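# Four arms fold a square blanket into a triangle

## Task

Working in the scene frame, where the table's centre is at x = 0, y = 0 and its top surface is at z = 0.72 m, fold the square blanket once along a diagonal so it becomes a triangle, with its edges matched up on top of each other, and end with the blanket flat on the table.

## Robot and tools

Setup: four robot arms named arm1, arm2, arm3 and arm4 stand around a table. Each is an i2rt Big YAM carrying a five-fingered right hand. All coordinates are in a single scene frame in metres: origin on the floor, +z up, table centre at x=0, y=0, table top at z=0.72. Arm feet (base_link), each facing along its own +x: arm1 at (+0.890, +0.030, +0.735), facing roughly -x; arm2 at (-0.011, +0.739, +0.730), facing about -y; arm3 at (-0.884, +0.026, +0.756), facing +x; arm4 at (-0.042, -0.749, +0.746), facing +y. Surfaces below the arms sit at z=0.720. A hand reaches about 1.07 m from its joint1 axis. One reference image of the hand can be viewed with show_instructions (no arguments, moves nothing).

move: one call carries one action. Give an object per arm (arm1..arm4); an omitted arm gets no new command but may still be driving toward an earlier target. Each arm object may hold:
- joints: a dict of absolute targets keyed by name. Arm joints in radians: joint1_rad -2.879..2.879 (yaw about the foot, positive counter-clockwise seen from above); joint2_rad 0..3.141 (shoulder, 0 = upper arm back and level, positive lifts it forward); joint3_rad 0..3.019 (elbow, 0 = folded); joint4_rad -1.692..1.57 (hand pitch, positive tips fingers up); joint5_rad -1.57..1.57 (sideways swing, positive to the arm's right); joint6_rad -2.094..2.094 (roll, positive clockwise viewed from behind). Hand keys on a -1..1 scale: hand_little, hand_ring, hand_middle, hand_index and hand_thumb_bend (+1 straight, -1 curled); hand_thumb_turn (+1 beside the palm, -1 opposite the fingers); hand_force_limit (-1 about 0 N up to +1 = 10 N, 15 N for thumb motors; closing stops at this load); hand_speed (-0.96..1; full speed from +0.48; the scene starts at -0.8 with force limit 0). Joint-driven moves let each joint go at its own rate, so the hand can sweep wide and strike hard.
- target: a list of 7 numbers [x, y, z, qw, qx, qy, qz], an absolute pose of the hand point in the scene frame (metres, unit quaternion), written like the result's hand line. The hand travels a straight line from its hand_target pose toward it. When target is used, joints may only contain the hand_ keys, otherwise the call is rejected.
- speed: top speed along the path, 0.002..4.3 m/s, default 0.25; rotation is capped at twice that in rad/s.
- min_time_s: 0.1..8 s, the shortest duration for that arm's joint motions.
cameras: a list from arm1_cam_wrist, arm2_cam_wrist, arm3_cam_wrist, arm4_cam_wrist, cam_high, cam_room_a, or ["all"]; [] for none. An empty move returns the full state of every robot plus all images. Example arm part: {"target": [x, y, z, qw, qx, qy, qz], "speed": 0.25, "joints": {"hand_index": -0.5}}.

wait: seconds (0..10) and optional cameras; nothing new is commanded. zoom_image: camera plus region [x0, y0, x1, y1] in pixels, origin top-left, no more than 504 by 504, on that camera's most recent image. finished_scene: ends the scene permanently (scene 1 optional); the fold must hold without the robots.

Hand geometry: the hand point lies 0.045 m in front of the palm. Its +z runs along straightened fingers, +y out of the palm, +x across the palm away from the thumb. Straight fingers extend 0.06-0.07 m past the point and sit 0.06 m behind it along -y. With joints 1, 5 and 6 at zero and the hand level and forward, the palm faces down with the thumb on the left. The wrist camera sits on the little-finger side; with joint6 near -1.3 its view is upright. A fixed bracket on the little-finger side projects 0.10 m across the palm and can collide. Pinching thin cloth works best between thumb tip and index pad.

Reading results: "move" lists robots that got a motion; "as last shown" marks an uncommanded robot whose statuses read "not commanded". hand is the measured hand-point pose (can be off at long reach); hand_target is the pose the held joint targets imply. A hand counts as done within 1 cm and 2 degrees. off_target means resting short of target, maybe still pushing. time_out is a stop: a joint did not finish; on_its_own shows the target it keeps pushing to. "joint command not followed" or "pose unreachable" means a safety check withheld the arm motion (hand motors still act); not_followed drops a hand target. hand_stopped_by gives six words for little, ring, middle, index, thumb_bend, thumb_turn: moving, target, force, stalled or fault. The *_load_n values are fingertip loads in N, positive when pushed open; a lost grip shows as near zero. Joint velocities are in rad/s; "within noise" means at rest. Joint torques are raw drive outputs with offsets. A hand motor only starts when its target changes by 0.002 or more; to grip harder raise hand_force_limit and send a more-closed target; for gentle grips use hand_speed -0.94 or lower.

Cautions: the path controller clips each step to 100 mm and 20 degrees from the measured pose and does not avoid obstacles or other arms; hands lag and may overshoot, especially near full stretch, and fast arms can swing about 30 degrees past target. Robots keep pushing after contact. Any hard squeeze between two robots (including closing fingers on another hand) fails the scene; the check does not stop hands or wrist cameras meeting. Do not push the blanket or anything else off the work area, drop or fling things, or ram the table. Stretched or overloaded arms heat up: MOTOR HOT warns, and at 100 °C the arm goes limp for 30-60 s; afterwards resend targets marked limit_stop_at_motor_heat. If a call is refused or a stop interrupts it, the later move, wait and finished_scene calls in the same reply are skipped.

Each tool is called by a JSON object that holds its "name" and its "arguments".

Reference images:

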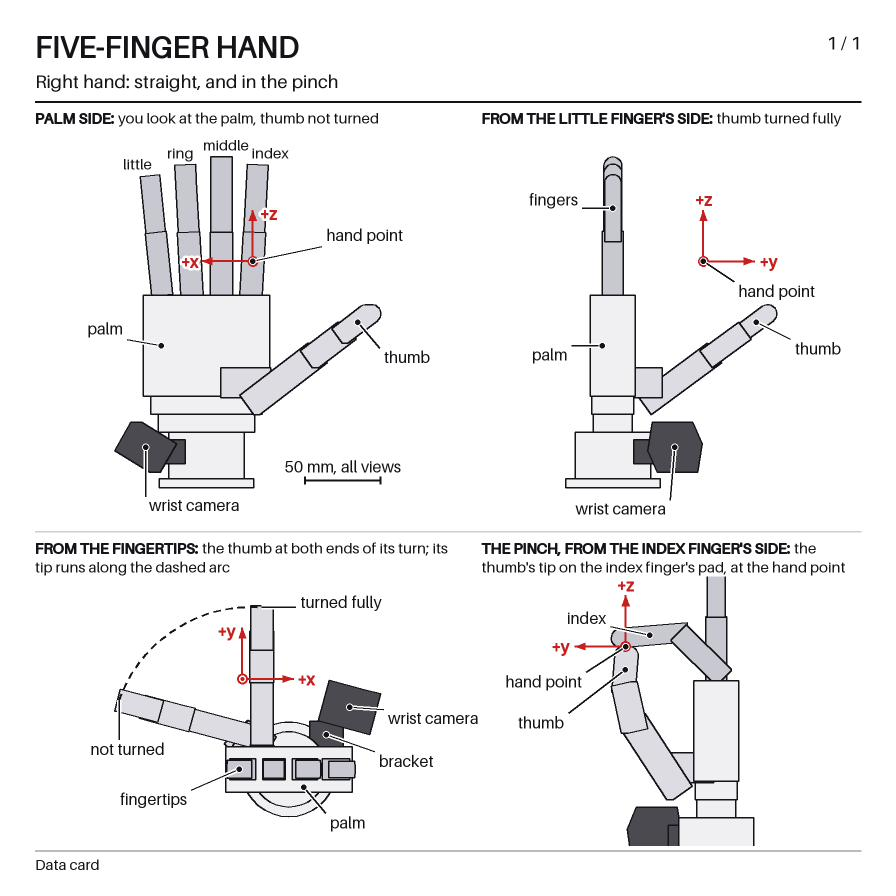

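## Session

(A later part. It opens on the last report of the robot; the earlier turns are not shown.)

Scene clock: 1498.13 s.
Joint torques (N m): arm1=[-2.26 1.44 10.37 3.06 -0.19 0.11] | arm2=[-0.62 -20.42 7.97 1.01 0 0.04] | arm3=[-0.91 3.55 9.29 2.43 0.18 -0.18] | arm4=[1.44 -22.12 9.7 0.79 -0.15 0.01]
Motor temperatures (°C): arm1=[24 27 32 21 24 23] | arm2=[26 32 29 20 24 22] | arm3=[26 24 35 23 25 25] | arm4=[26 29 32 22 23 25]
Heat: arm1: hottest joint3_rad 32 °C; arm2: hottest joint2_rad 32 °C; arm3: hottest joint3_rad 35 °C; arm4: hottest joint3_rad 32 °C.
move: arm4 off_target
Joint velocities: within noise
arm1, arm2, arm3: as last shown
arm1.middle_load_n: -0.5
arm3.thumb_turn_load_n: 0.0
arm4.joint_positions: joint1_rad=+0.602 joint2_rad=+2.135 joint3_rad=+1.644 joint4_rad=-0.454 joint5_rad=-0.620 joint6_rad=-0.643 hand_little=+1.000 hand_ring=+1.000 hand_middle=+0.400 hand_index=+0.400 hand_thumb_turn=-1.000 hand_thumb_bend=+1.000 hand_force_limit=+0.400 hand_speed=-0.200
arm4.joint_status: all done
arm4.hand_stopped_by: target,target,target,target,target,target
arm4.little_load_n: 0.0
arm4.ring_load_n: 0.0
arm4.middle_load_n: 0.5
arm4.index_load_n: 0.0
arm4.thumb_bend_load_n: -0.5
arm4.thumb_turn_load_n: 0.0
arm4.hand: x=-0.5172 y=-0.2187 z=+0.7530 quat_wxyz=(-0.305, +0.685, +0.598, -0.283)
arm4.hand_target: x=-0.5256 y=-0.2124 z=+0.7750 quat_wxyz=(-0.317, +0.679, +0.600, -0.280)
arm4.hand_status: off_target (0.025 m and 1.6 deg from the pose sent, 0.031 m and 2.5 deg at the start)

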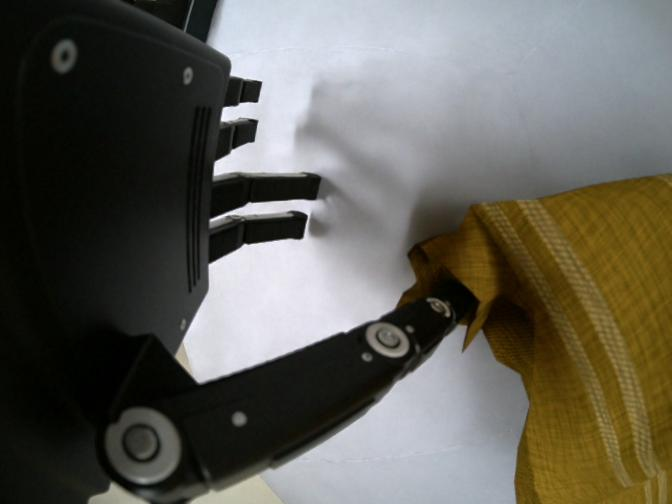

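{"name": "move", "arguments": {"arm4": {"target": [-0.526, -0.225, 0.86, 0.31653, -0.67879, -0.60054, 0.28004], "speed": 0.1}, "cameras": ["arm4_cam_wrist"]}}

{"name": "move", "arguments": {"arm4": {"target": [-0.40, -0.44, 1.0, 0.38175, -0.92163, -0.06445, 0.02669], "speed": 0.25}, "cameras": ["cam_high", "cam_room_a"]}}

{"name": "zoom_image", "arguments": {"camera": "cam_high", "region": [260, 260, 420, 380]}}

{"name": "zoom_image", "arguments": {"camera": "cam_room_a", "region": [380, 260, 560, 400]}}

Scene clock: 1503.93 s.
Joint torques (N m): arm1=[-2.37 1.79 10.5 3.07 -0.21 0.14] | arm2=[-1.14 -20.78 7.91 1.07 -0.01 0.05] | arm3=[-0.62 3.55 9.25 2.43 0.19 -0.15] | arm4=[2.14 -21.71 11.54 0.91 -0.22 0.04]
Motor temperatures (°C): arm1=[24 27 32 21 24 23] | arm2=[26 32 29 20 24 22] | arm3=[26 24 35 23 25 25] | arm4=[26 28 33 22 23 25]
Heat: arm1: hottest joint3_rad 32 °C; arm2: hottest joint2_rad 32 °C; arm3: hottest joint3_rad 35 °C; arm4: hottest joint3_rad 33 °C.
move: arm4 off_target
Joint velocities: within noise
arm1, arm2, arm3: as last shown
arm1.middle_load_n: 0.0
arm4.joint_positions: joint1_rad=+0.610 joint2_rad=+2.027 joint3_rad=+1.677 joint4_rad=-0.618 joint5_rad=-0.611 joint6_rad=-0.639 hand_little=+1.000 hand_ring=+1.000 hand_middle=+0.400 hand_index=+0.400 hand_thumb_turn=-1.000 hand_thumb_bend=+1.000 hand_force_limit=+0.400 hand_speed=-0.200
arm4.joint_status: not commanded
arm4.hand_stopped_by: target,target,target,target,target,target
arm4.little_load_n: 0.0
arm4.ring_load_n: -0.5
arm4.middle_load_n: 0.0
arm4.index_load_n: 0.0
arm4.thumb_bend_load_n: -0.5
arm4.thumb_turn_load_n: 0.0
arm4.hand: x=-0.5117 y=-0.2348 z=+0.8258 quat_wxyz=(-0.293, +0.690, +0.598, -0.282)
arm4.hand_target: x=-0.5252 y=-0.2263 z=+0.8602 quat_wxyz=(-0.317, +0.679, +0.600, -0.280)
arm4.hand_status: off_target (0.038 m and 3.0 deg from the pose sent, 0.107 m and 1.6 deg at the start)

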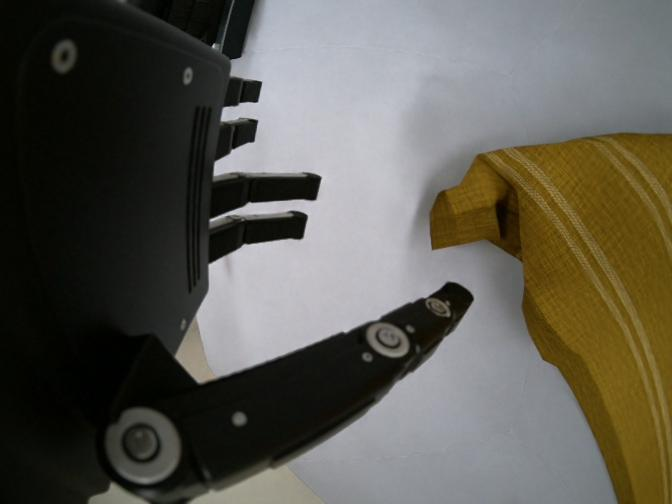

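Scene clock: 1507.53 s.
Joint torques (N m): arm1=[-2.14 1.73 10.48 2.97 -0.19 0.11] | arm2=[-0.67 -20.48 7.92 1.03 0.01 0.05] | arm3=[-0.62 3.19 9.25 2.51 0.17 -0.15] | arm4=[1.67 -9.11 10.24 0.91 0.6 0.05]
Motor temperatures (°C): arm1=[24 27 32 21 24 23] | arm2=[26 32 29 20 24 22] | arm3=[26 24 35 23 25 25] | arm4=[26 28 33 22 23 25]
Heat: arm1: hottest joint3_rad 32 °C; arm2: hottest joint2_rad 32 °C; arm3: hottest joint3_rad 35 °C; arm4: hottest joint3_rad 33 °C.
move: arm4 off_target
Joint velocities: within noise
arm1, arm2, arm3: as last shown
arm2.thumb_turn_load_n: 0.5
arm3.thumb_bend_load_n: 0.5
arm4.joint_positions: joint1_rad=+0.972 joint2_rad=+1.247 joint3_rad=+1.163 joint4_rad=-0.921 joint5_rad=+0.542 joint6_rad=+0.642 hand_little=+1.000 hand_ring=+1.000 hand_middle=+0.400 hand_index=+0.400 hand_thumb_turn=-1.000 hand_thumb_bend=+1.000 hand_force_limit=+0.400 hand_speed=-0.200
arm4.joint_status: not commanded
arm4.hand_stopped_by: target,target,target,target,target,target
arm4.little_load_n: 0.0
arm4.ring_load_n: 0.0
arm4.middle_load_n: 0.0
arm4.index_load_n: 0.0
arm4.thumb_bend_load_n: 0.0
arm4.thumb_turn_load_n: 0.0
arm4.hand: x=-0.3938 y=-0.4405 z=+0.9833 quat_wxyz=(-0.373, +0.925, +0.069, -0.016)
arm4.hand_target: x=-0.3997 y=-0.4402 z=+0.9999 quat_wxyz=(-0.382, +0.922, +0.064, -0.027)
arm4.hand_status: off_target (0.018 m and 1.7 deg from the pose sent, 0.291 m and 74.9 deg at the start)

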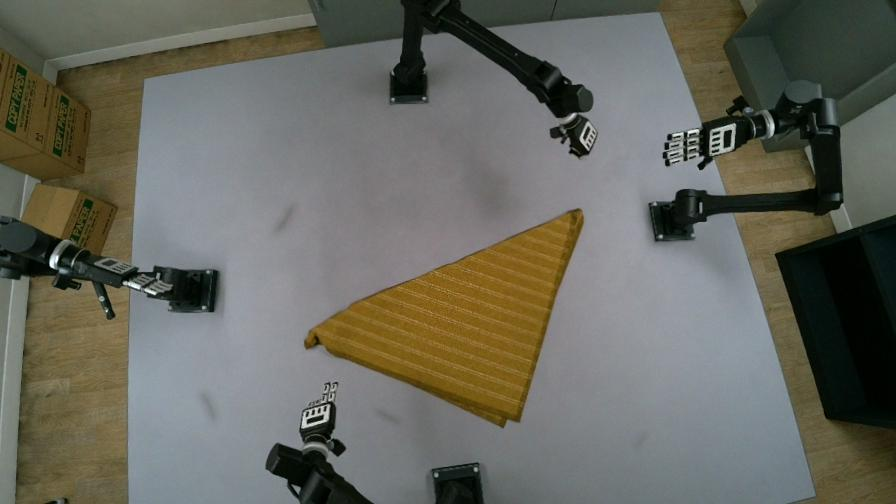

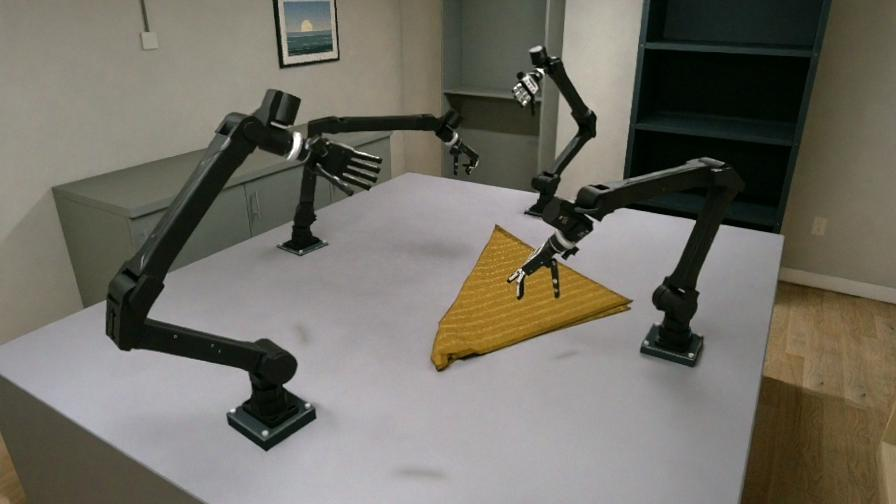

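Scaled by 3.150.

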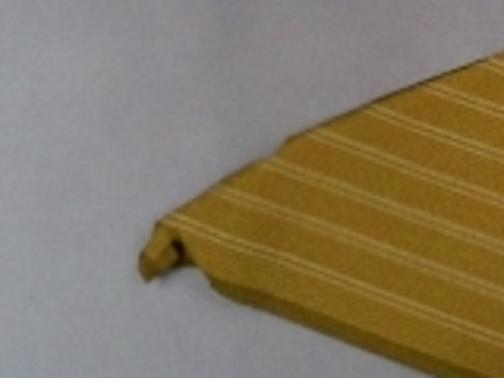

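Scaled by 2.800.

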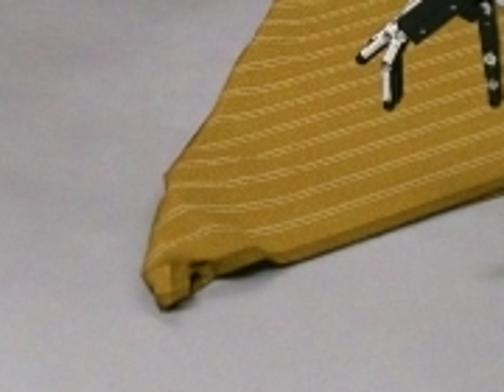

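{"name": "move", "arguments": {"arm3": {"target": [-0.62, -0.16, 0.93, 0.19515, -0.41848, 0.80388, -0.37488], "speed": 0.3, "joints": {"hand_index": 0.5, "hand_middle": 0.5, "hand_speed": 0}}, "arm4": {"target": [-0.20, -0.50, 1.15, 0.38175, -0.92163, -0.06445, 0.02669], "speed": 0.25}, "cameras": ["arm3_cam_wrist", "cam_high", "cam_room_a"]}}

Scene clock: 1530.60 s.
Joint torques (N m): arm1=[-2.32 1.44 10.48 2.92 -0.19 0.11] | arm2=[-0.91 -20.54 8.02 1.1 0.04 0.06] | arm3=[-1.96 -0.44 9.57 2.07 -0.1 0.23] | arm4=[0.32 -1.55 11.4 1.1 0.12 -0.11]
Motor temperatures (°C): arm1=[24 27 32 21 24 23] | arm2=[26 32 29 20 24 22] | arm3=[26 24 36 23 25 25] | arm4=[26 27 34 22 23 25]
Heat: arm1: hottest joint3_rad 32 °C; arm2: hottest joint2_rad 32 °C; arm3: hottest joint3_rad 36 °C; arm4: hottest joint3_rad 34 °C.
move: arm3 done; arm4 off_target
Joint velocities: within noise
arm1, arm2: as last shown
arm1.middle_load_n: -0.5
arm2.thumb_turn_load_n: 0.0
arm3.joint_positions: joint1_rad=-0.608 joint2_rad=+0.715 joint3_rad=+0.617 joint4_rad=-0.625 joint5_rad=-0.089 joint6_rad=-0.108 hand_little=+1.000 hand_ring=+1.000 hand_middle=+0.500 hand_index=+0.500 hand_thumb_turn=-1.000 hand_thumb_bend=+1.000 hand_force_limit=+0.000 hand_speed=+0.000
arm3.joint_status: all done
arm3.hand_stopped_by: target,target,target,target,target,target
arm3.little_load_n: 0.0
arm3.ring_load_n: 0.0
arm3.middle_load_n: 0.0
arm3.index_load_n: 0.0
arm3.thumb_bend_load_n: 0.0
arm3.thumb_turn_load_n: 0.0
arm3.hand: x=-0.6229 y=-0.1574 z=+0.9280 quat_wxyz=(-0.190, +0.428, -0.802, +0.371)
arm3.hand_target: x=-0.6201 y=-0.1600 z=+0.9300 quat_wxyz=(-0.195, +0.419, -0.804, +0.375)
arm3.hand_status: done (0.004 m and 1.3 deg from the pose sent, 0.361 m and 79.2 deg at the start)
arm4.joint_positions: joint1_rad=+0.662 joint2_rad=+0.826 joint3_rad=+1.274 joint4_rad=-1.342 joint5_rad=+0.349 joint6_rad=+0.370 hand_little=+1.000 hand_ring=+1.000 hand_middle=+0.400 hand_index=+0.400 hand_thumb_turn=-1.000 hand_thumb_bend=+1.000 hand_force_limit=+0.400 hand_speed=-0.200
arm4.joint_status: not commanded
arm4.hand_stopped_by: target,target,target,target,target,target
arm4.little_load_n: 0.0
arm4.ring_load_n: 0.0
arm4.middle_load_n: 0.0
arm4.index_load_n: 0.0
arm4.thumb_bend_load_n: 0.0
arm4.thumb_turn_load_n: 0.0
arm4.hand: x=-0.2021 y=-0.5022 z=+1.1270 quat_wxyz=(-0.367, +0.928, +0.069, -0.019)
arm4.hand_target: x=-0.1997 y=-0.5006 z=+1.1495 quat_wxyz=(-0.382, +0.921, +0.064, -0.027)
arm4.hand_status: off_target (0.023 m and 2.1 deg from the pose sent, 0.262 m and 1.7 deg at the start)

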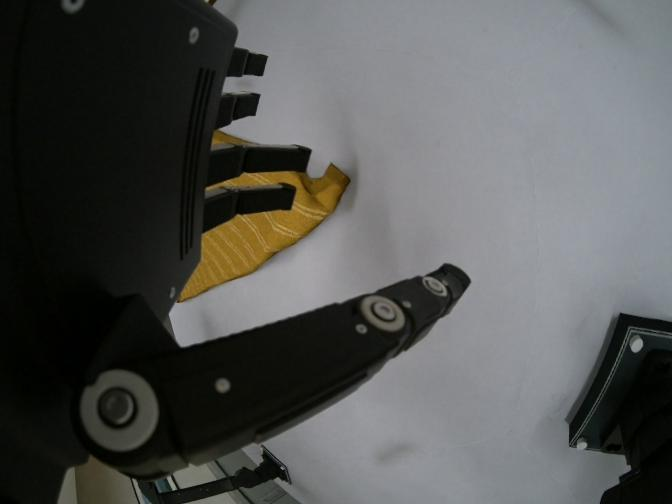

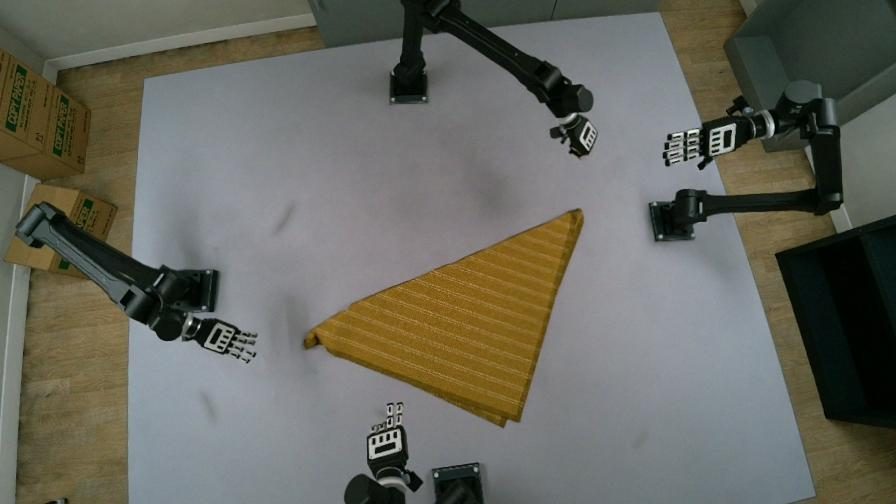

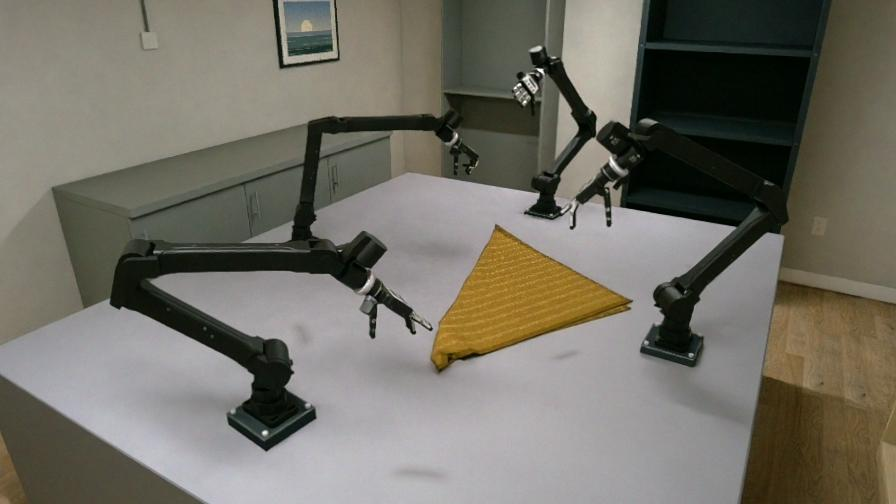

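{"name": "move", "arguments": {"arm3": {"target": [-0.50, -0.20, 0.82, 0.19515, -0.41848, 0.80388, -0.37488], "speed": 0.2}, "cameras": ["arm3_cam_wrist", "cam_high"]}}

{"name": "zoom_image", "arguments": {"camera": "arm3_cam_wrist", "region": [200, 80, 480, 360]}}

Scene clock: 1539.33 s.
Joint torques (N m): arm1=[-2.2 1.85 10.44 2.99 -0.21 0.12] | arm2=[-0.97 -20.84 7.88 1.02 -0.02 0.04] | arm3=[-0.97 -6.42 10.11 2.07 0.06 0.18] | arm4=[0.67 -2.02 11.25 1.09 0.14 -0.05]
Motor temperatures (°C): arm1=[24 27 32 21 24 23] | arm2=[26 32 29 20 24 22] | arm3=[26 24 36 23 25 25] | arm4=[26 26 36 22 23 25]
Heat: arm1: hottest joint3_rad 32 °C; arm2: hottest joint2_rad 32 °C; arm3: hottest joint3_rad 36 °C; arm4: hottest joint3_rad 36 °C.
move: arm3 off_target
Joint velocities: within noise
arm1, arm2, arm4: as last shown
arm1.middle_load_n: 0.0
arm3.joint_positions: joint1_rad=-0.469 joint2_rad=+1.267 joint3_rad=+0.587 joint4_rad=-0.072 joint5_rad=+0.021 joint6_rad=-0.011 hand_little=+1.000 hand_ring=+1.000 hand_middle=+0.500 hand_index=+0.500 hand_thumb_turn=-1.000 hand_thumb_bend=+1.000 hand_force_limit=+0.000 hand_speed=+0.000
arm3.joint_status: not commanded
arm3.hand_stopped_by: target,target,target,target,target,target
arm3.little_load_n: 0.0
arm3.ring_load_n: 0.0
arm3.middle_load_n: 0.0
arm3.index_load_n: 0.0
arm3.thumb_bend_load_n: 0.0
arm3.thumb_turn_load_n: 0.0
arm3.hand: x=-0.5178 y=-0.1918 z=+0.8040 quat_wxyz=(-0.182, +0.428, -0.809, +0.359)
arm3.hand_target: x=-0.5009 y=-0.1994 z=+0.8205 quat_wxyz=(-0.195, +0.419, -0.804, +0.375)
arm3.hand_status: off_target (0.025 m and 2.7 deg from the pose sent, 0.169 m and 1.3 deg at the start)

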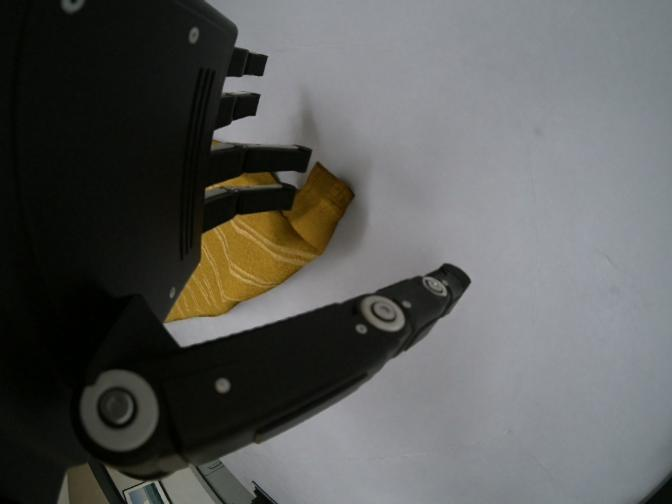

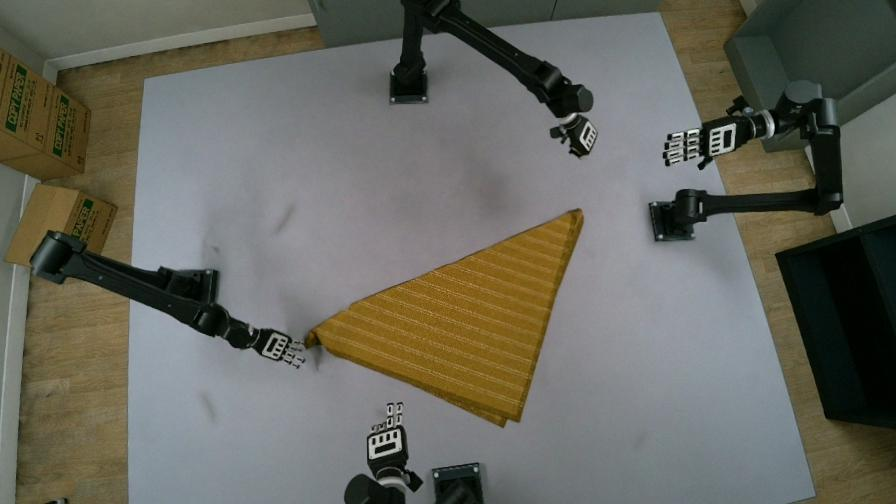

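Scaled by 1.800 from the camera's image (finer frame: 960x720).

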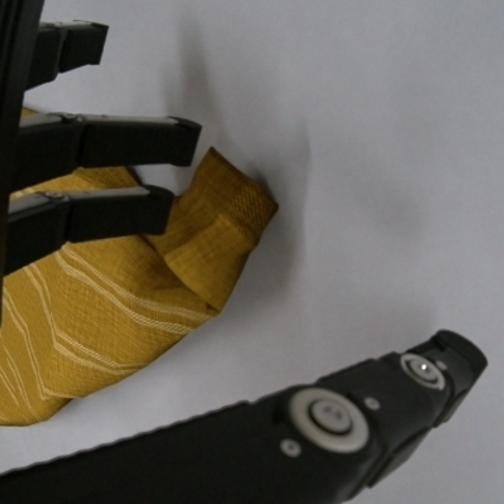

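{"name": "move", "arguments": {"arm3": {"target": [-0.465, -0.230, 0.80, 0.19515, -0.41848, 0.80388, -0.37488], "speed": 0.1, "joints": {"hand_thumb_turn": -0.75, "hand_speed": 0, "hand_force_limit": 0.3}}, "cameras": ["arm3_cam_wrist", "cam_high"]}}

{"name": "zoom_image", "arguments": {"camera": "arm3_cam_wrist", "region": [200, 80, 480, 360]}}

Scene clock: 1567.10 s.
Joint torques (N m): arm1=[-2.08 1.73 10.47 3 -0.22 0.11] | arm2=[-0.97 -20.72 7.91 1.02 0.01 0.04] | arm3=[-1.96 -7.88 9.91 2.17 -0.08 0.13] | arm4=[0.32 -1.9 11.36 1.06 0.12 -0.09]
Motor temperatures (°C): arm1=[24 27 32 21 24 23] | arm2=[26 32 29 20 24 22] | arm3=[25 25 40 23 25 25] | arm4=[26 25 38 22 23 25]
Heat: arm1: hottest joint3_rad 32 °C; arm2: hottest joint2_rad 32 °C; arm3: hottest joint3_rad 40 °C; arm4: hottest joint3_rad 38 °C.
move: arm3 off_target
Joint velocities: within noise
arm1, arm2, arm4: as last shown
arm3.joint_positions: joint1_rad=-0.471 joint2_rad=+1.425 joint3_rad=+0.678 joint4_rad=+0.006 joint5_rad=+0.014 joint6_rad=-0.011 hand_little=+1.000 hand_ring=+1.000 hand_middle=+0.500 hand_index=+0.500 hand_thumb_turn=-0.750 hand_thumb_bend=+1.000 hand_force_limit=+0.300 hand_speed=+0.000
arm3.joint_status: all done
arm3.hand_stopped_by: target,target,target,target,target,target
arm3.little_load_n: 0.0
arm3.ring_load_n: 0.0
arm3.middle_load_n: 0.0
arm3.index_load_n: 0.0
arm3.thumb_bend_load_n: 0.0
arm3.thumb_turn_load_n: 0.0
arm3.hand: x=-0.4794 y=-0.2172 z=+0.7891 quat_wxyz=(-0.187, +0.427, -0.808, +0.361)
arm3.hand_target: x=-0.4658 y=-0.2296 z=+0.8005 quat_wxyz=(-0.195, +0.419, -0.804, +0.375)
arm3.hand_status: off_target (0.022 m and 2.1 deg from the pose sent, 0.065 m and 2.7 deg at the start)

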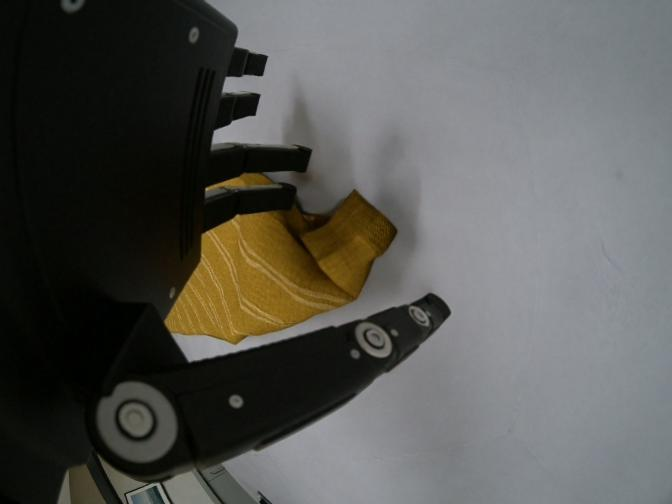

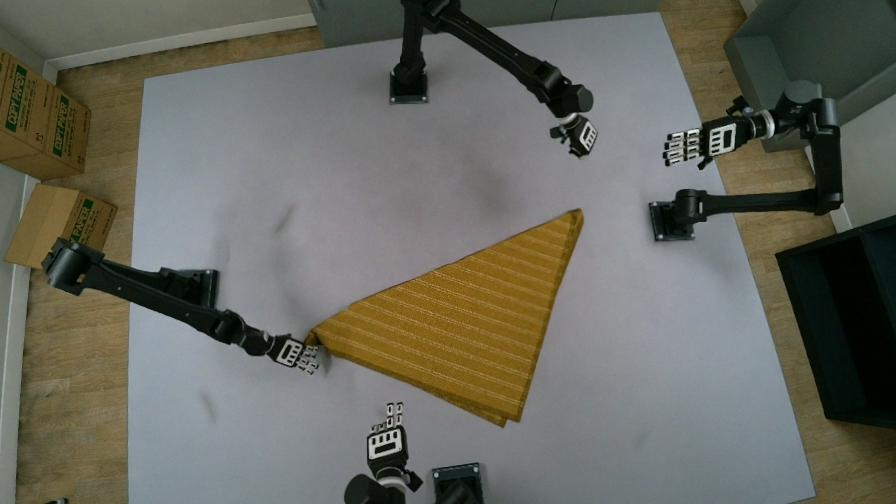

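Scaled by 1.800 from the camera's image (finer frame: 960x720).

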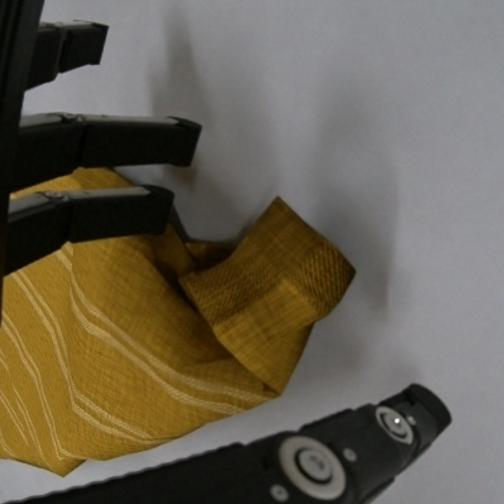

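{"name": "move", "arguments": {"arm3": {"target": [-0.468, -0.215, 0.83, 0.08063, -0.1729, 0.88963, -0.41486], "speed": 0.15}}}

{"name": "move", "arguments": {"arm3": {"target": [-0.458, -0.228, 0.79, 0.08063, -0.1729, 0.88963, -0.41486], "speed": 0.08}, "cameras": ["arm3_cam_wrist", "cam_high", "cam_room_a"]}}

{"name": "zoom_image", "arguments": {"camera": "arm3_cam_wrist", "region": [200, 80, 480, 360]}}

Scene clock: 1588.83 s.
Joint torques (N m): arm1=[-2.26 1.79 10.45 3.02 -0.19 0.11] | arm2=[-0.91 -20.84 7.84 1.02 0.01 0.04] | arm3=[-0.56 -8.82 10.3 0.8 0.46 0.22] | arm4=[0.5 -1.85 11.3 1.17 0.15 -0.11]
Motor temperatures (°C): arm1=[24 27 32 21 24 23] | arm2=[26 32 29 20 24 22] | arm3=[25 25 40 23 25 25] | arm4=[26 25 38 22 22 25]
Heat: arm1: hottest joint3_rad 32 °C; arm2: hottest joint2_rad 32 °C; arm3: hottest joint3_rad 40 °C; arm4: hottest joint3_rad 38 °C.
move: arm3 off_target
Joint velocities: within noise
arm1.joint_positions: joint1_rad=-0.225 joint2_rad=+0.645 joint3_rad=+1.432 joint4_rad=-1.154 joint5_rad=-0.283 joint6_rad=-1.069 hand_little=+1.000 hand_ring=+1.000 hand_middle=+1.000 hand_index=+1.000 hand_thumb_turn=+1.000 hand_thumb_bend=+1.000 hand_force_limit=+0.000 hand_speed=-0.800
arm1.joint_status: not commanded
arm1.hand_stopped_by: target,target,target,target,target,target
arm1.little_load_n: 0.0
arm1.ring_load_n: 0.0
arm1.middle_load_n: 0.0
arm1.index_load_n: -0.5
arm1.thumb_bend_load_n: 0.0
arm1.thumb_turn_load_n: 0.0
arm1.hand: x=+0.6381 y=+0.0969 z=+1.2699 quat_wxyz=(-0.551, +0.255, +0.778, -0.164)
arm1.hand_target: x=+0.6396 y=+0.0964 z=+1.2821 quat_wxyz=(-0.562, +0.251, +0.771, -0.163)
arm1.hand_status: not commanded
arm2.joint_positions: joint1_rad=+0.859 joint2_rad=+1.763 joint3_rad=+1.778 joint4_rad=-0.695 joint5_rad=-0.090 joint6_rad=-0.102 hand_little=-0.900 hand_ring=-0.900 hand_middle=-0.150 hand_index=-0.150 hand_thumb_turn=-1.000 hand_thumb_bend=+1.000 hand_force_limit=+0.300 hand_speed=-0.700
arm2.joint_status: not commanded
arm2.hand_stopped_by: target,target,target,target,target,target
arm2.little_load_n: 0.0
arm2.ring_load_n: 0.0
arm2.middle_load_n: 0.0
arm2.index_load_n: 0.0
arm2.thumb_bend_load_n: 0.0
arm2.thumb_turn_load_n: 0.0
arm2.hand: x=+0.4988 y=+0.2442 z=+1.0097 quat_wxyz=(-0.179, +0.387, -0.814, +0.395)
arm2.hand_target: x=+0.5000 y=+0.2501 z=+1.0001 quat_wxyz=(-0.179, +0.384, -0.821, +0.383)
arm2.hand_status: not commanded
arm3.joint_positions: joint1_rad=-0.283 joint2_rad=+1.383 joint3_rad=+0.744 joint4_rad=-0.262 joint5_rad=+0.576 joint6_rad=+0.546 hand_little=+1.000 hand_ring=+1.000 hand_middle=+0.500 hand_index=+0.500 hand_thumb_turn=-0.750 hand_thumb_bend=+1.000 hand_force_limit=+0.300 hand_speed=+0.000
arm3.joint_status: not commanded
arm3.hand_stopped_by: target,target,target,target,target,target
arm3.little_load_n: 0.0
arm3.ring_load_n: 0.0
arm3.middle_load_n: 0.0
arm3.index_load_n: 0.0
arm3.thumb_bend_load_n: 0.0
arm3.thumb_turn_load_n: 0.0
arm3.hand: x=-0.4825 y=-0.2119 z=+0.8151 quat_wxyz=(-0.068, +0.183, -0.892, +0.409)
arm3.hand_target: x=-0.4686 y=-0.2148 z=+0.8301 quat_wxyz=(-0.081, +0.173, -0.890, +0.415)
arm3.hand_status: off_target (0.021 m and 2.0 deg from the pose sent, 0.042 m and 33.7 deg at the start)
arm4: as last shown
pictures: none

Scene clock: 1590.03 s.
Joint torques (N m): arm1=[-2.32 1.67 10.4 3.06 -0.19 0.12] | arm2=[-0.97 -20.66 7.92 1.11 0.01 0.04] | arm3=[-1.85 -8.7 8.64 1.77 0.32 0] | arm4=[0.21 -1.38 11.38 1.13 0.19 -0.1]
Motor temperatures (°C): arm1=[24 27 32 21 24 23] | arm2=[26 32 29 20 24 22] | arm3=[25 25 40 23 25 25] | arm4=[26 25 38 22 22 25]
Heat: arm1: hottest joint3_rad 32 °C; arm2: hottest joint2_rad 32 °C; arm3: hottest joint3_rad 40 °C; arm4: hottest joint3_rad 38 °C.
move: arm3 off_target
Joint velocities: within noise
arm1, arm2, arm4: as last shown
arm1.index_load_n: 0.0
arm3.joint_positions: joint1_rad=-0.292 joint2_rad=+1.483 joint3_rad=+0.744 joint4_rad=-0.149 joint5_rad=+0.567 joint6_rad=+0.546 hand_little=+1.000 hand_ring=+1.000 hand_middle=+0.500 hand_index=+0.500 hand_thumb_turn=-0.750 hand_thumb_bend=+1.000 hand_force_limit=+0.300 hand_speed=+0.000
arm3.joint_status: not commanded
arm3.hand_stopped_by: target,target,target,target,target,target
arm3.little_load_n: 0.0
arm3.ring_load_n: 0.0
arm3.middle_load_n: 0.0
arm3.index_load_n: 0.0
arm3.thumb_bend_load_n: 0.0
arm3.thumb_turn_load_n: 0.0
arm3.hand: x=-0.4676 y=-0.2208 z=+0.7858 quat_wxyz=(-0.074, +0.178, -0.892, +0.410)
arm3.hand_target: x=-0.4584 y=-0.2278 z=+0.7901 quat_wxyz=(-0.080, +0.173, -0.890, +0.415)
arm3.hand_status: off_target (0.013 m and 1.2 deg from the pose sent, 0.039 m and 2.0 deg at the start)

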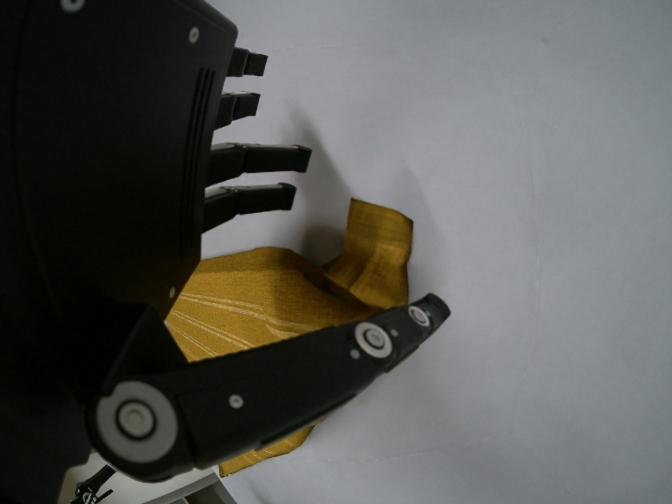

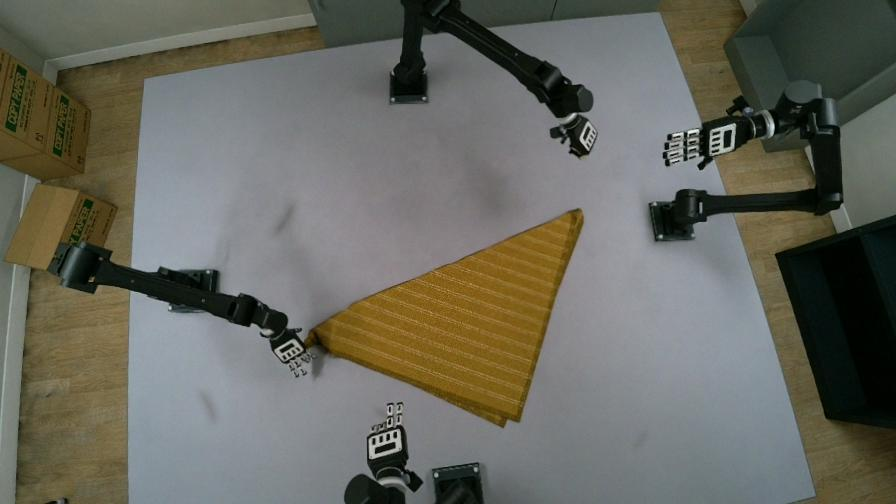

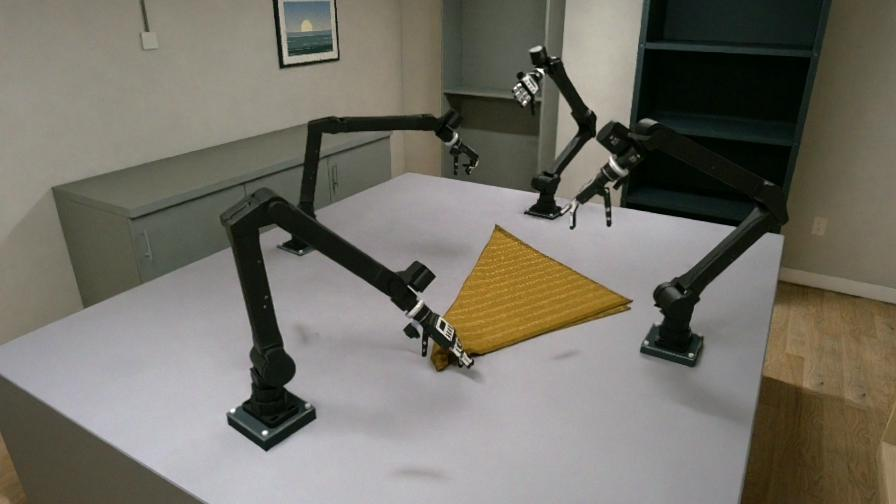

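Scaled by 1.800 from the camera's image (finer frame: 960x720).

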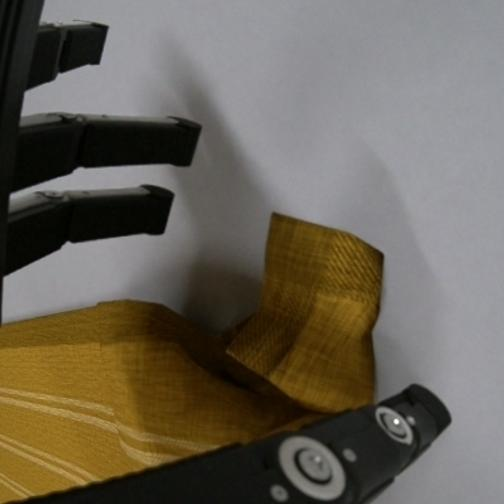

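{"name": "move", "arguments": {"arm3": {"target": [-0.460, -0.228, 0.757, 0.08063, -0.1729, 0.88963, -0.41486], "speed": 0.06, "joints": {"hand_thumb_bend": 0.75, "hand_index": 0.35, "hand_middle": 0.35, "hand_speed": -0.5}}, "cameras": ["arm3_cam_wrist", "cam_room_a"]}}

{"name": "zoom_image", "arguments": {"camera": "arm3_cam_wrist", "region": [200, 80, 480, 360]}}

{"name": "zoom_image", "arguments": {"camera": "cam_room_a", "region": [380, 270, 520, 400]}}

Scene clock: 1601.43 s.
Joint torques (N m): arm1=[-2.08 1.61 10.51 2.99 -0.18 0.12] | arm2=[-0.67 -20.48 7.94 1.06 0.01 0.06] | arm3=[-1.73 -9.05 6.52 1.91 0.26 0.01] | arm4=[0.5 -1.73 11.43 1.13 0.19 -0.14]
Motor temperatures (°C): arm1=[24 27 32 21 24 23] | arm2=[26 32 29 20 24 22] | arm3=[25 25 40 23 25 25] | arm4=[26 25 39 22 22 25]
Heat: arm1: hottest joint3_rad 32 °C; arm2: hottest joint2_rad 32 °C; arm3: hottest joint3_rad 40 °C; arm4: hottest joint3_rad 39 °C.
move: arm3 done
Joint velocities: within noise
arm1, arm2, arm4: as last shown
arm2.little_load_n: 0.5
arm3.joint_positions: joint1_rad=-0.293 joint2_rad=+1.551 joint3_rad=+0.731 joint4_rad=-0.040 joint5_rad=+0.565 joint6_rad=+0.546 hand_little=+1.000 hand_ring=+1.000 hand_middle=+0.350 hand_index=+0.350 hand_thumb_turn=-0.750 hand_thumb_bend=+0.750 hand_force_limit=+0.300 hand_speed=-0.500
arm3.joint_status: all done
arm3.hand_stopped_by: target,target,target,target,target,target
arm3.little_load_n: 0.0
arm3.ring_load_n: 0.0
arm3.middle_load_n: 0.0
arm3.index_load_n: 0.0
arm3.thumb_bend_load_n: 0.0
arm3.thumb_turn_load_n: 0.5
arm3.hand: x=-0.4579 y=-0.2253 z=+0.7645 quat_wxyz=(-0.084, +0.173, -0.889, +0.416)
arm3.hand_target: x=-0.4602 y=-0.2278 z=+0.7570 quat_wxyz=(-0.080, +0.173, -0.890, +0.415)
arm3.hand_status: done (0.008 m and 0.5 deg from the pose sent, 0.031 m and 1.2 deg at the start)

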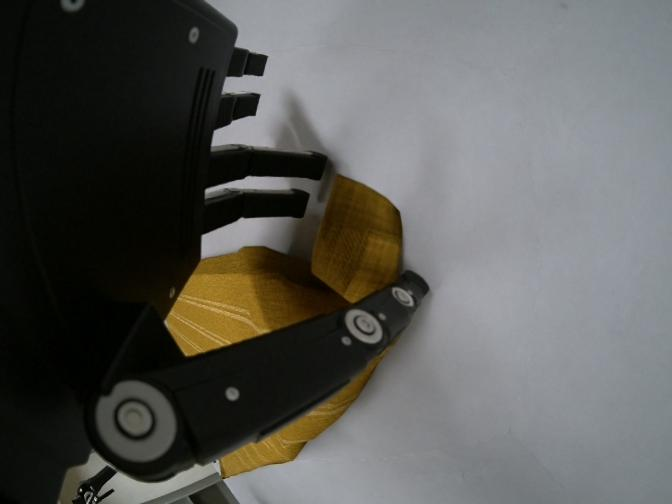

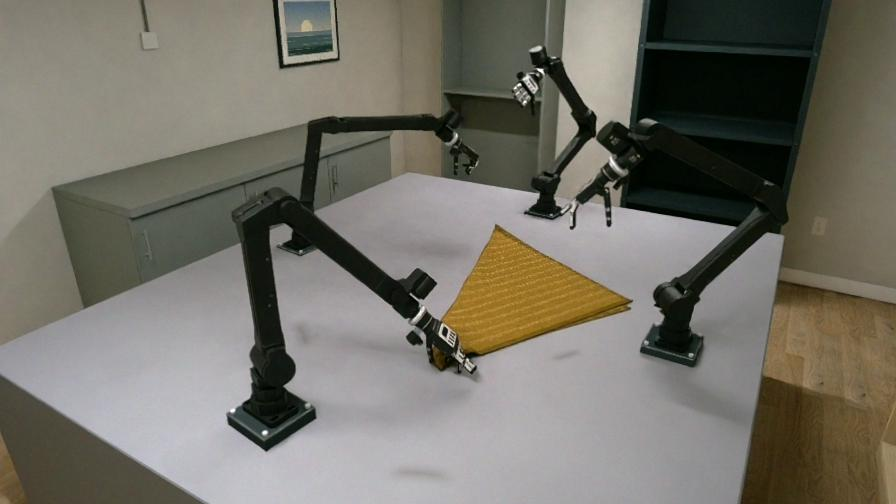

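Scaled by 1.800 from the camera's image (finer frame: 960x720).

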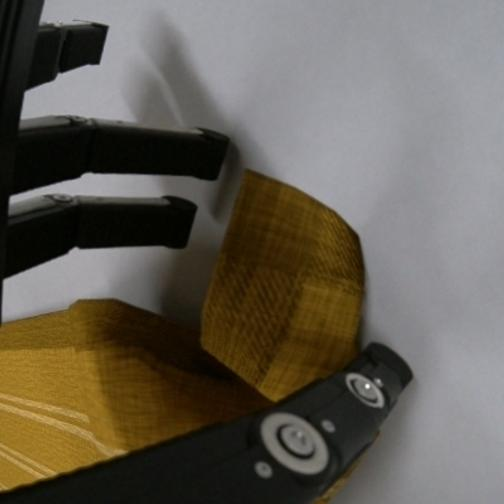

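Scaled by 3.600.

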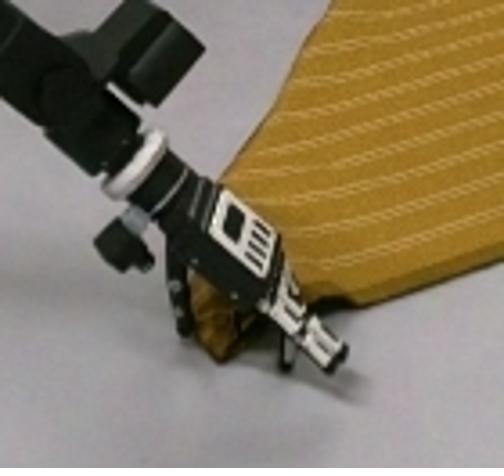

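{"name": "move", "arguments": {"arm3": {"target": [-0.460, -0.228, 0.745, 0.08063, -0.1729, 0.88963, -0.41486], "speed": 0.03, "joints": {"hand_thumb_bend": 0.45, "hand_index": 0.15, "hand_middle": 0.15, "hand_speed": -0.8}}, "cameras": ["arm3_cam_wrist"]}}

{"name": "zoom_image", "arguments": {"camera": "arm3_cam_wrist", "region": [200, 80, 480, 360]}}

Scene clock: 1606.53 s.
Joint torques (N m): arm1=[-2.2 1.67 10.47 3.08 -0.2 0.11] | arm2=[-0.91 -20.6 7.98 1.11 0.01 0.05] | arm3=[-1.85 -8.12 5.9 1.78 0.23 -0.01] | arm4=[-0.03 -1.9 11.38 1.06 0.15 -0.1]
Motor temperatures (°C): arm1=[24 27 32 21 24 23] | arm2=[26 32 29 20 24 22] | arm3=[25 25 39 23 25 25] | arm4=[26 25 39 22 22 25]
Heat: arm1: hottest joint3_rad 32 °C; arm2: hottest joint2_rad 32 °C; arm3: hottest joint3_rad 39 °C; arm4: hottest joint3_rad 39 °C.
move: arm3 off_target
Joint velocities: within noise
arm1, arm2, arm4: as last shown
arm2.little_load_n: 0.0
arm3.joint_positions: joint1_rad=-0.295 joint2_rad=+1.569 joint3_rad=+0.726 joint4_rad=+0.000 joint5_rad=+0.566 joint6_rad=+0.546 hand_little=+1.000 hand_ring=+1.000 hand_middle=+0.150 hand_index=+0.150 hand_thumb_turn=-0.750 hand_thumb_bend=+0.450 hand_force_limit=+0.300 hand_speed=-0.800
arm3.joint_status: all done
arm3.hand_stopped_by: target,target,target,target,target,target
arm3.little_load_n: 0.0
arm3.ring_load_n: 0.0
arm3.middle_load_n: -0.5
arm3.index_load_n: 0.0
arm3.thumb_bend_load_n: 0.0
arm3.thumb_turn_load_n: 0.0
arm3.hand: x=-0.4545 y=-0.2282 z=+0.7601 quat_wxyz=(-0.090, +0.169, -0.887, +0.421)
arm3.hand_target: x=-0.4604 y=-0.2277 z=+0.7454 quat_wxyz=(-0.081, +0.173, -0.890, +0.415)
arm3.hand_status: off_target (0.016 m and 1.4 deg from the pose sent, 0.020 m and 0.5 deg at the start)

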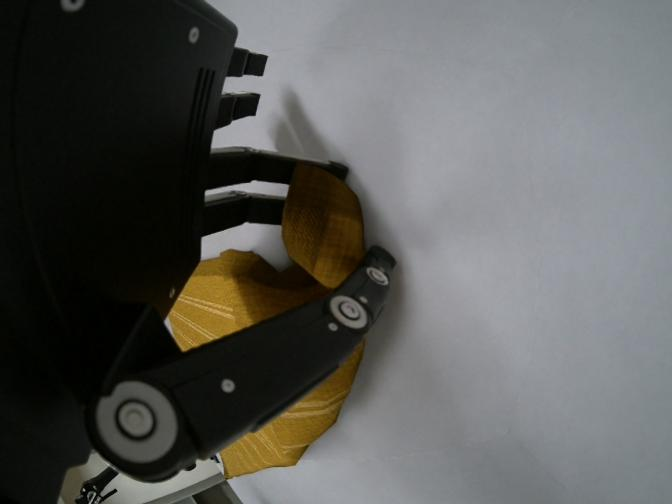

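Scaled by 1.800 from the camera's image (finer frame: 960x720).

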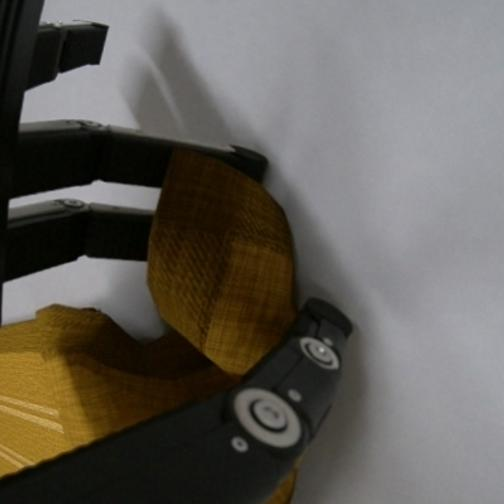

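{"name": "move", "arguments": {"arm3": {"target": [-0.463, -0.226, 0.738, 0.08063, -0.1729, 0.88963, -0.41486], "speed": 0.03, "joints": {"hand_thumb_bend": 0.15, "hand_index": 0.03, "hand_middle": 0.03, "hand_speed": -0.8}}, "cameras": ["arm3_cam_wrist"]}}

{"name": "zoom_image", "arguments": {"camera": "arm3_cam_wrist", "region": [200, 80, 480, 360]}}

Scene clock: 1622.00 s.
Joint torques (N m): arm1=[-2.14 1.49 10.48 2.99 -0.2 0.13] | arm2=[-0.97 -20.72 7.94 0.99 0.01 0.05] | arm3=[-1.61 -7.65 5.46 1.63 0.16 0.01] | arm4=[0.21 -1.61 11.38 0.99 0.19 -0.11]
Motor temperatures (°C): arm1=[24 27 32 21 24 23] | arm2=[26 32 29 20 24 22] | arm3=[25 25 37 23 25 25] | arm4=[26 25 39 22 22 25]
Heat: arm1: hottest joint3_rad 32 °C; arm2: hottest joint2_rad 32 °C; arm3: hottest joint3_rad 37 °C; arm4: hottest joint3_rad 39 °C.
move: arm3 off_target
Joint velocities: within noise
arm1, arm2, arm4: as last shown
arm3.joint_positions: joint1_rad=-0.296 joint2_rad=+1.574 joint3_rad=+0.715 joint4_rad=+0.030 joint5_rad=+0.568 joint6_rad=+0.546 hand_little=+1.000 hand_ring=+1.000 hand_middle=+0.030 hand_index=+0.030 hand_thumb_turn=-0.750 hand_thumb_bend=+0.150 hand_force_limit=+0.300 hand_speed=-0.800
arm3.joint_status: all done
arm3.hand_stopped_by: target,target,target,target,target,target
arm3.little_load_n: 0.0
arm3.ring_load_n: 0.0
arm3.middle_load_n: 0.0
arm3.index_load_n: 0.0
arm3.thumb_bend_load_n: 0.5
arm3.thumb_turn_load_n: 0.0
arm3.hand: x=-0.4545 y=-0.2288 z=+0.7579 quat_wxyz=(-0.094, +0.166, -0.885, +0.426)
arm3.hand_target: x=-0.4636 y=-0.2256 z=+0.7388 quat_wxyz=(-0.081, +0.173, -0.890, +0.415)
arm3.hand_status: off_target (0.022 m and 2.2 deg from the pose sent, 0.024 m and 1.4 deg at the start)

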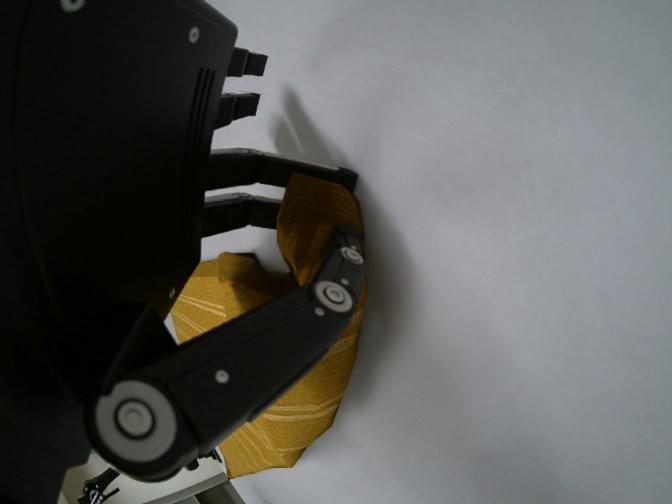

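Scaled by 1.800 from the camera's image (finer frame: 960x720).

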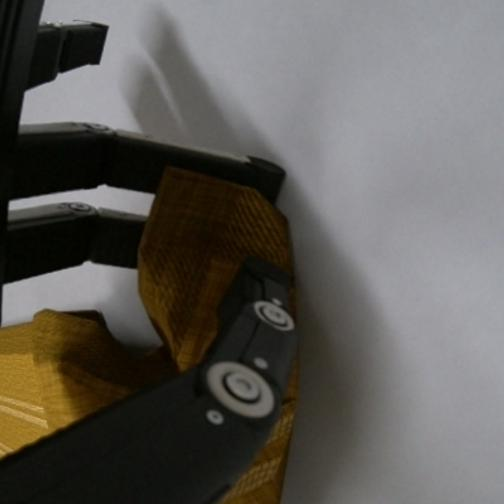

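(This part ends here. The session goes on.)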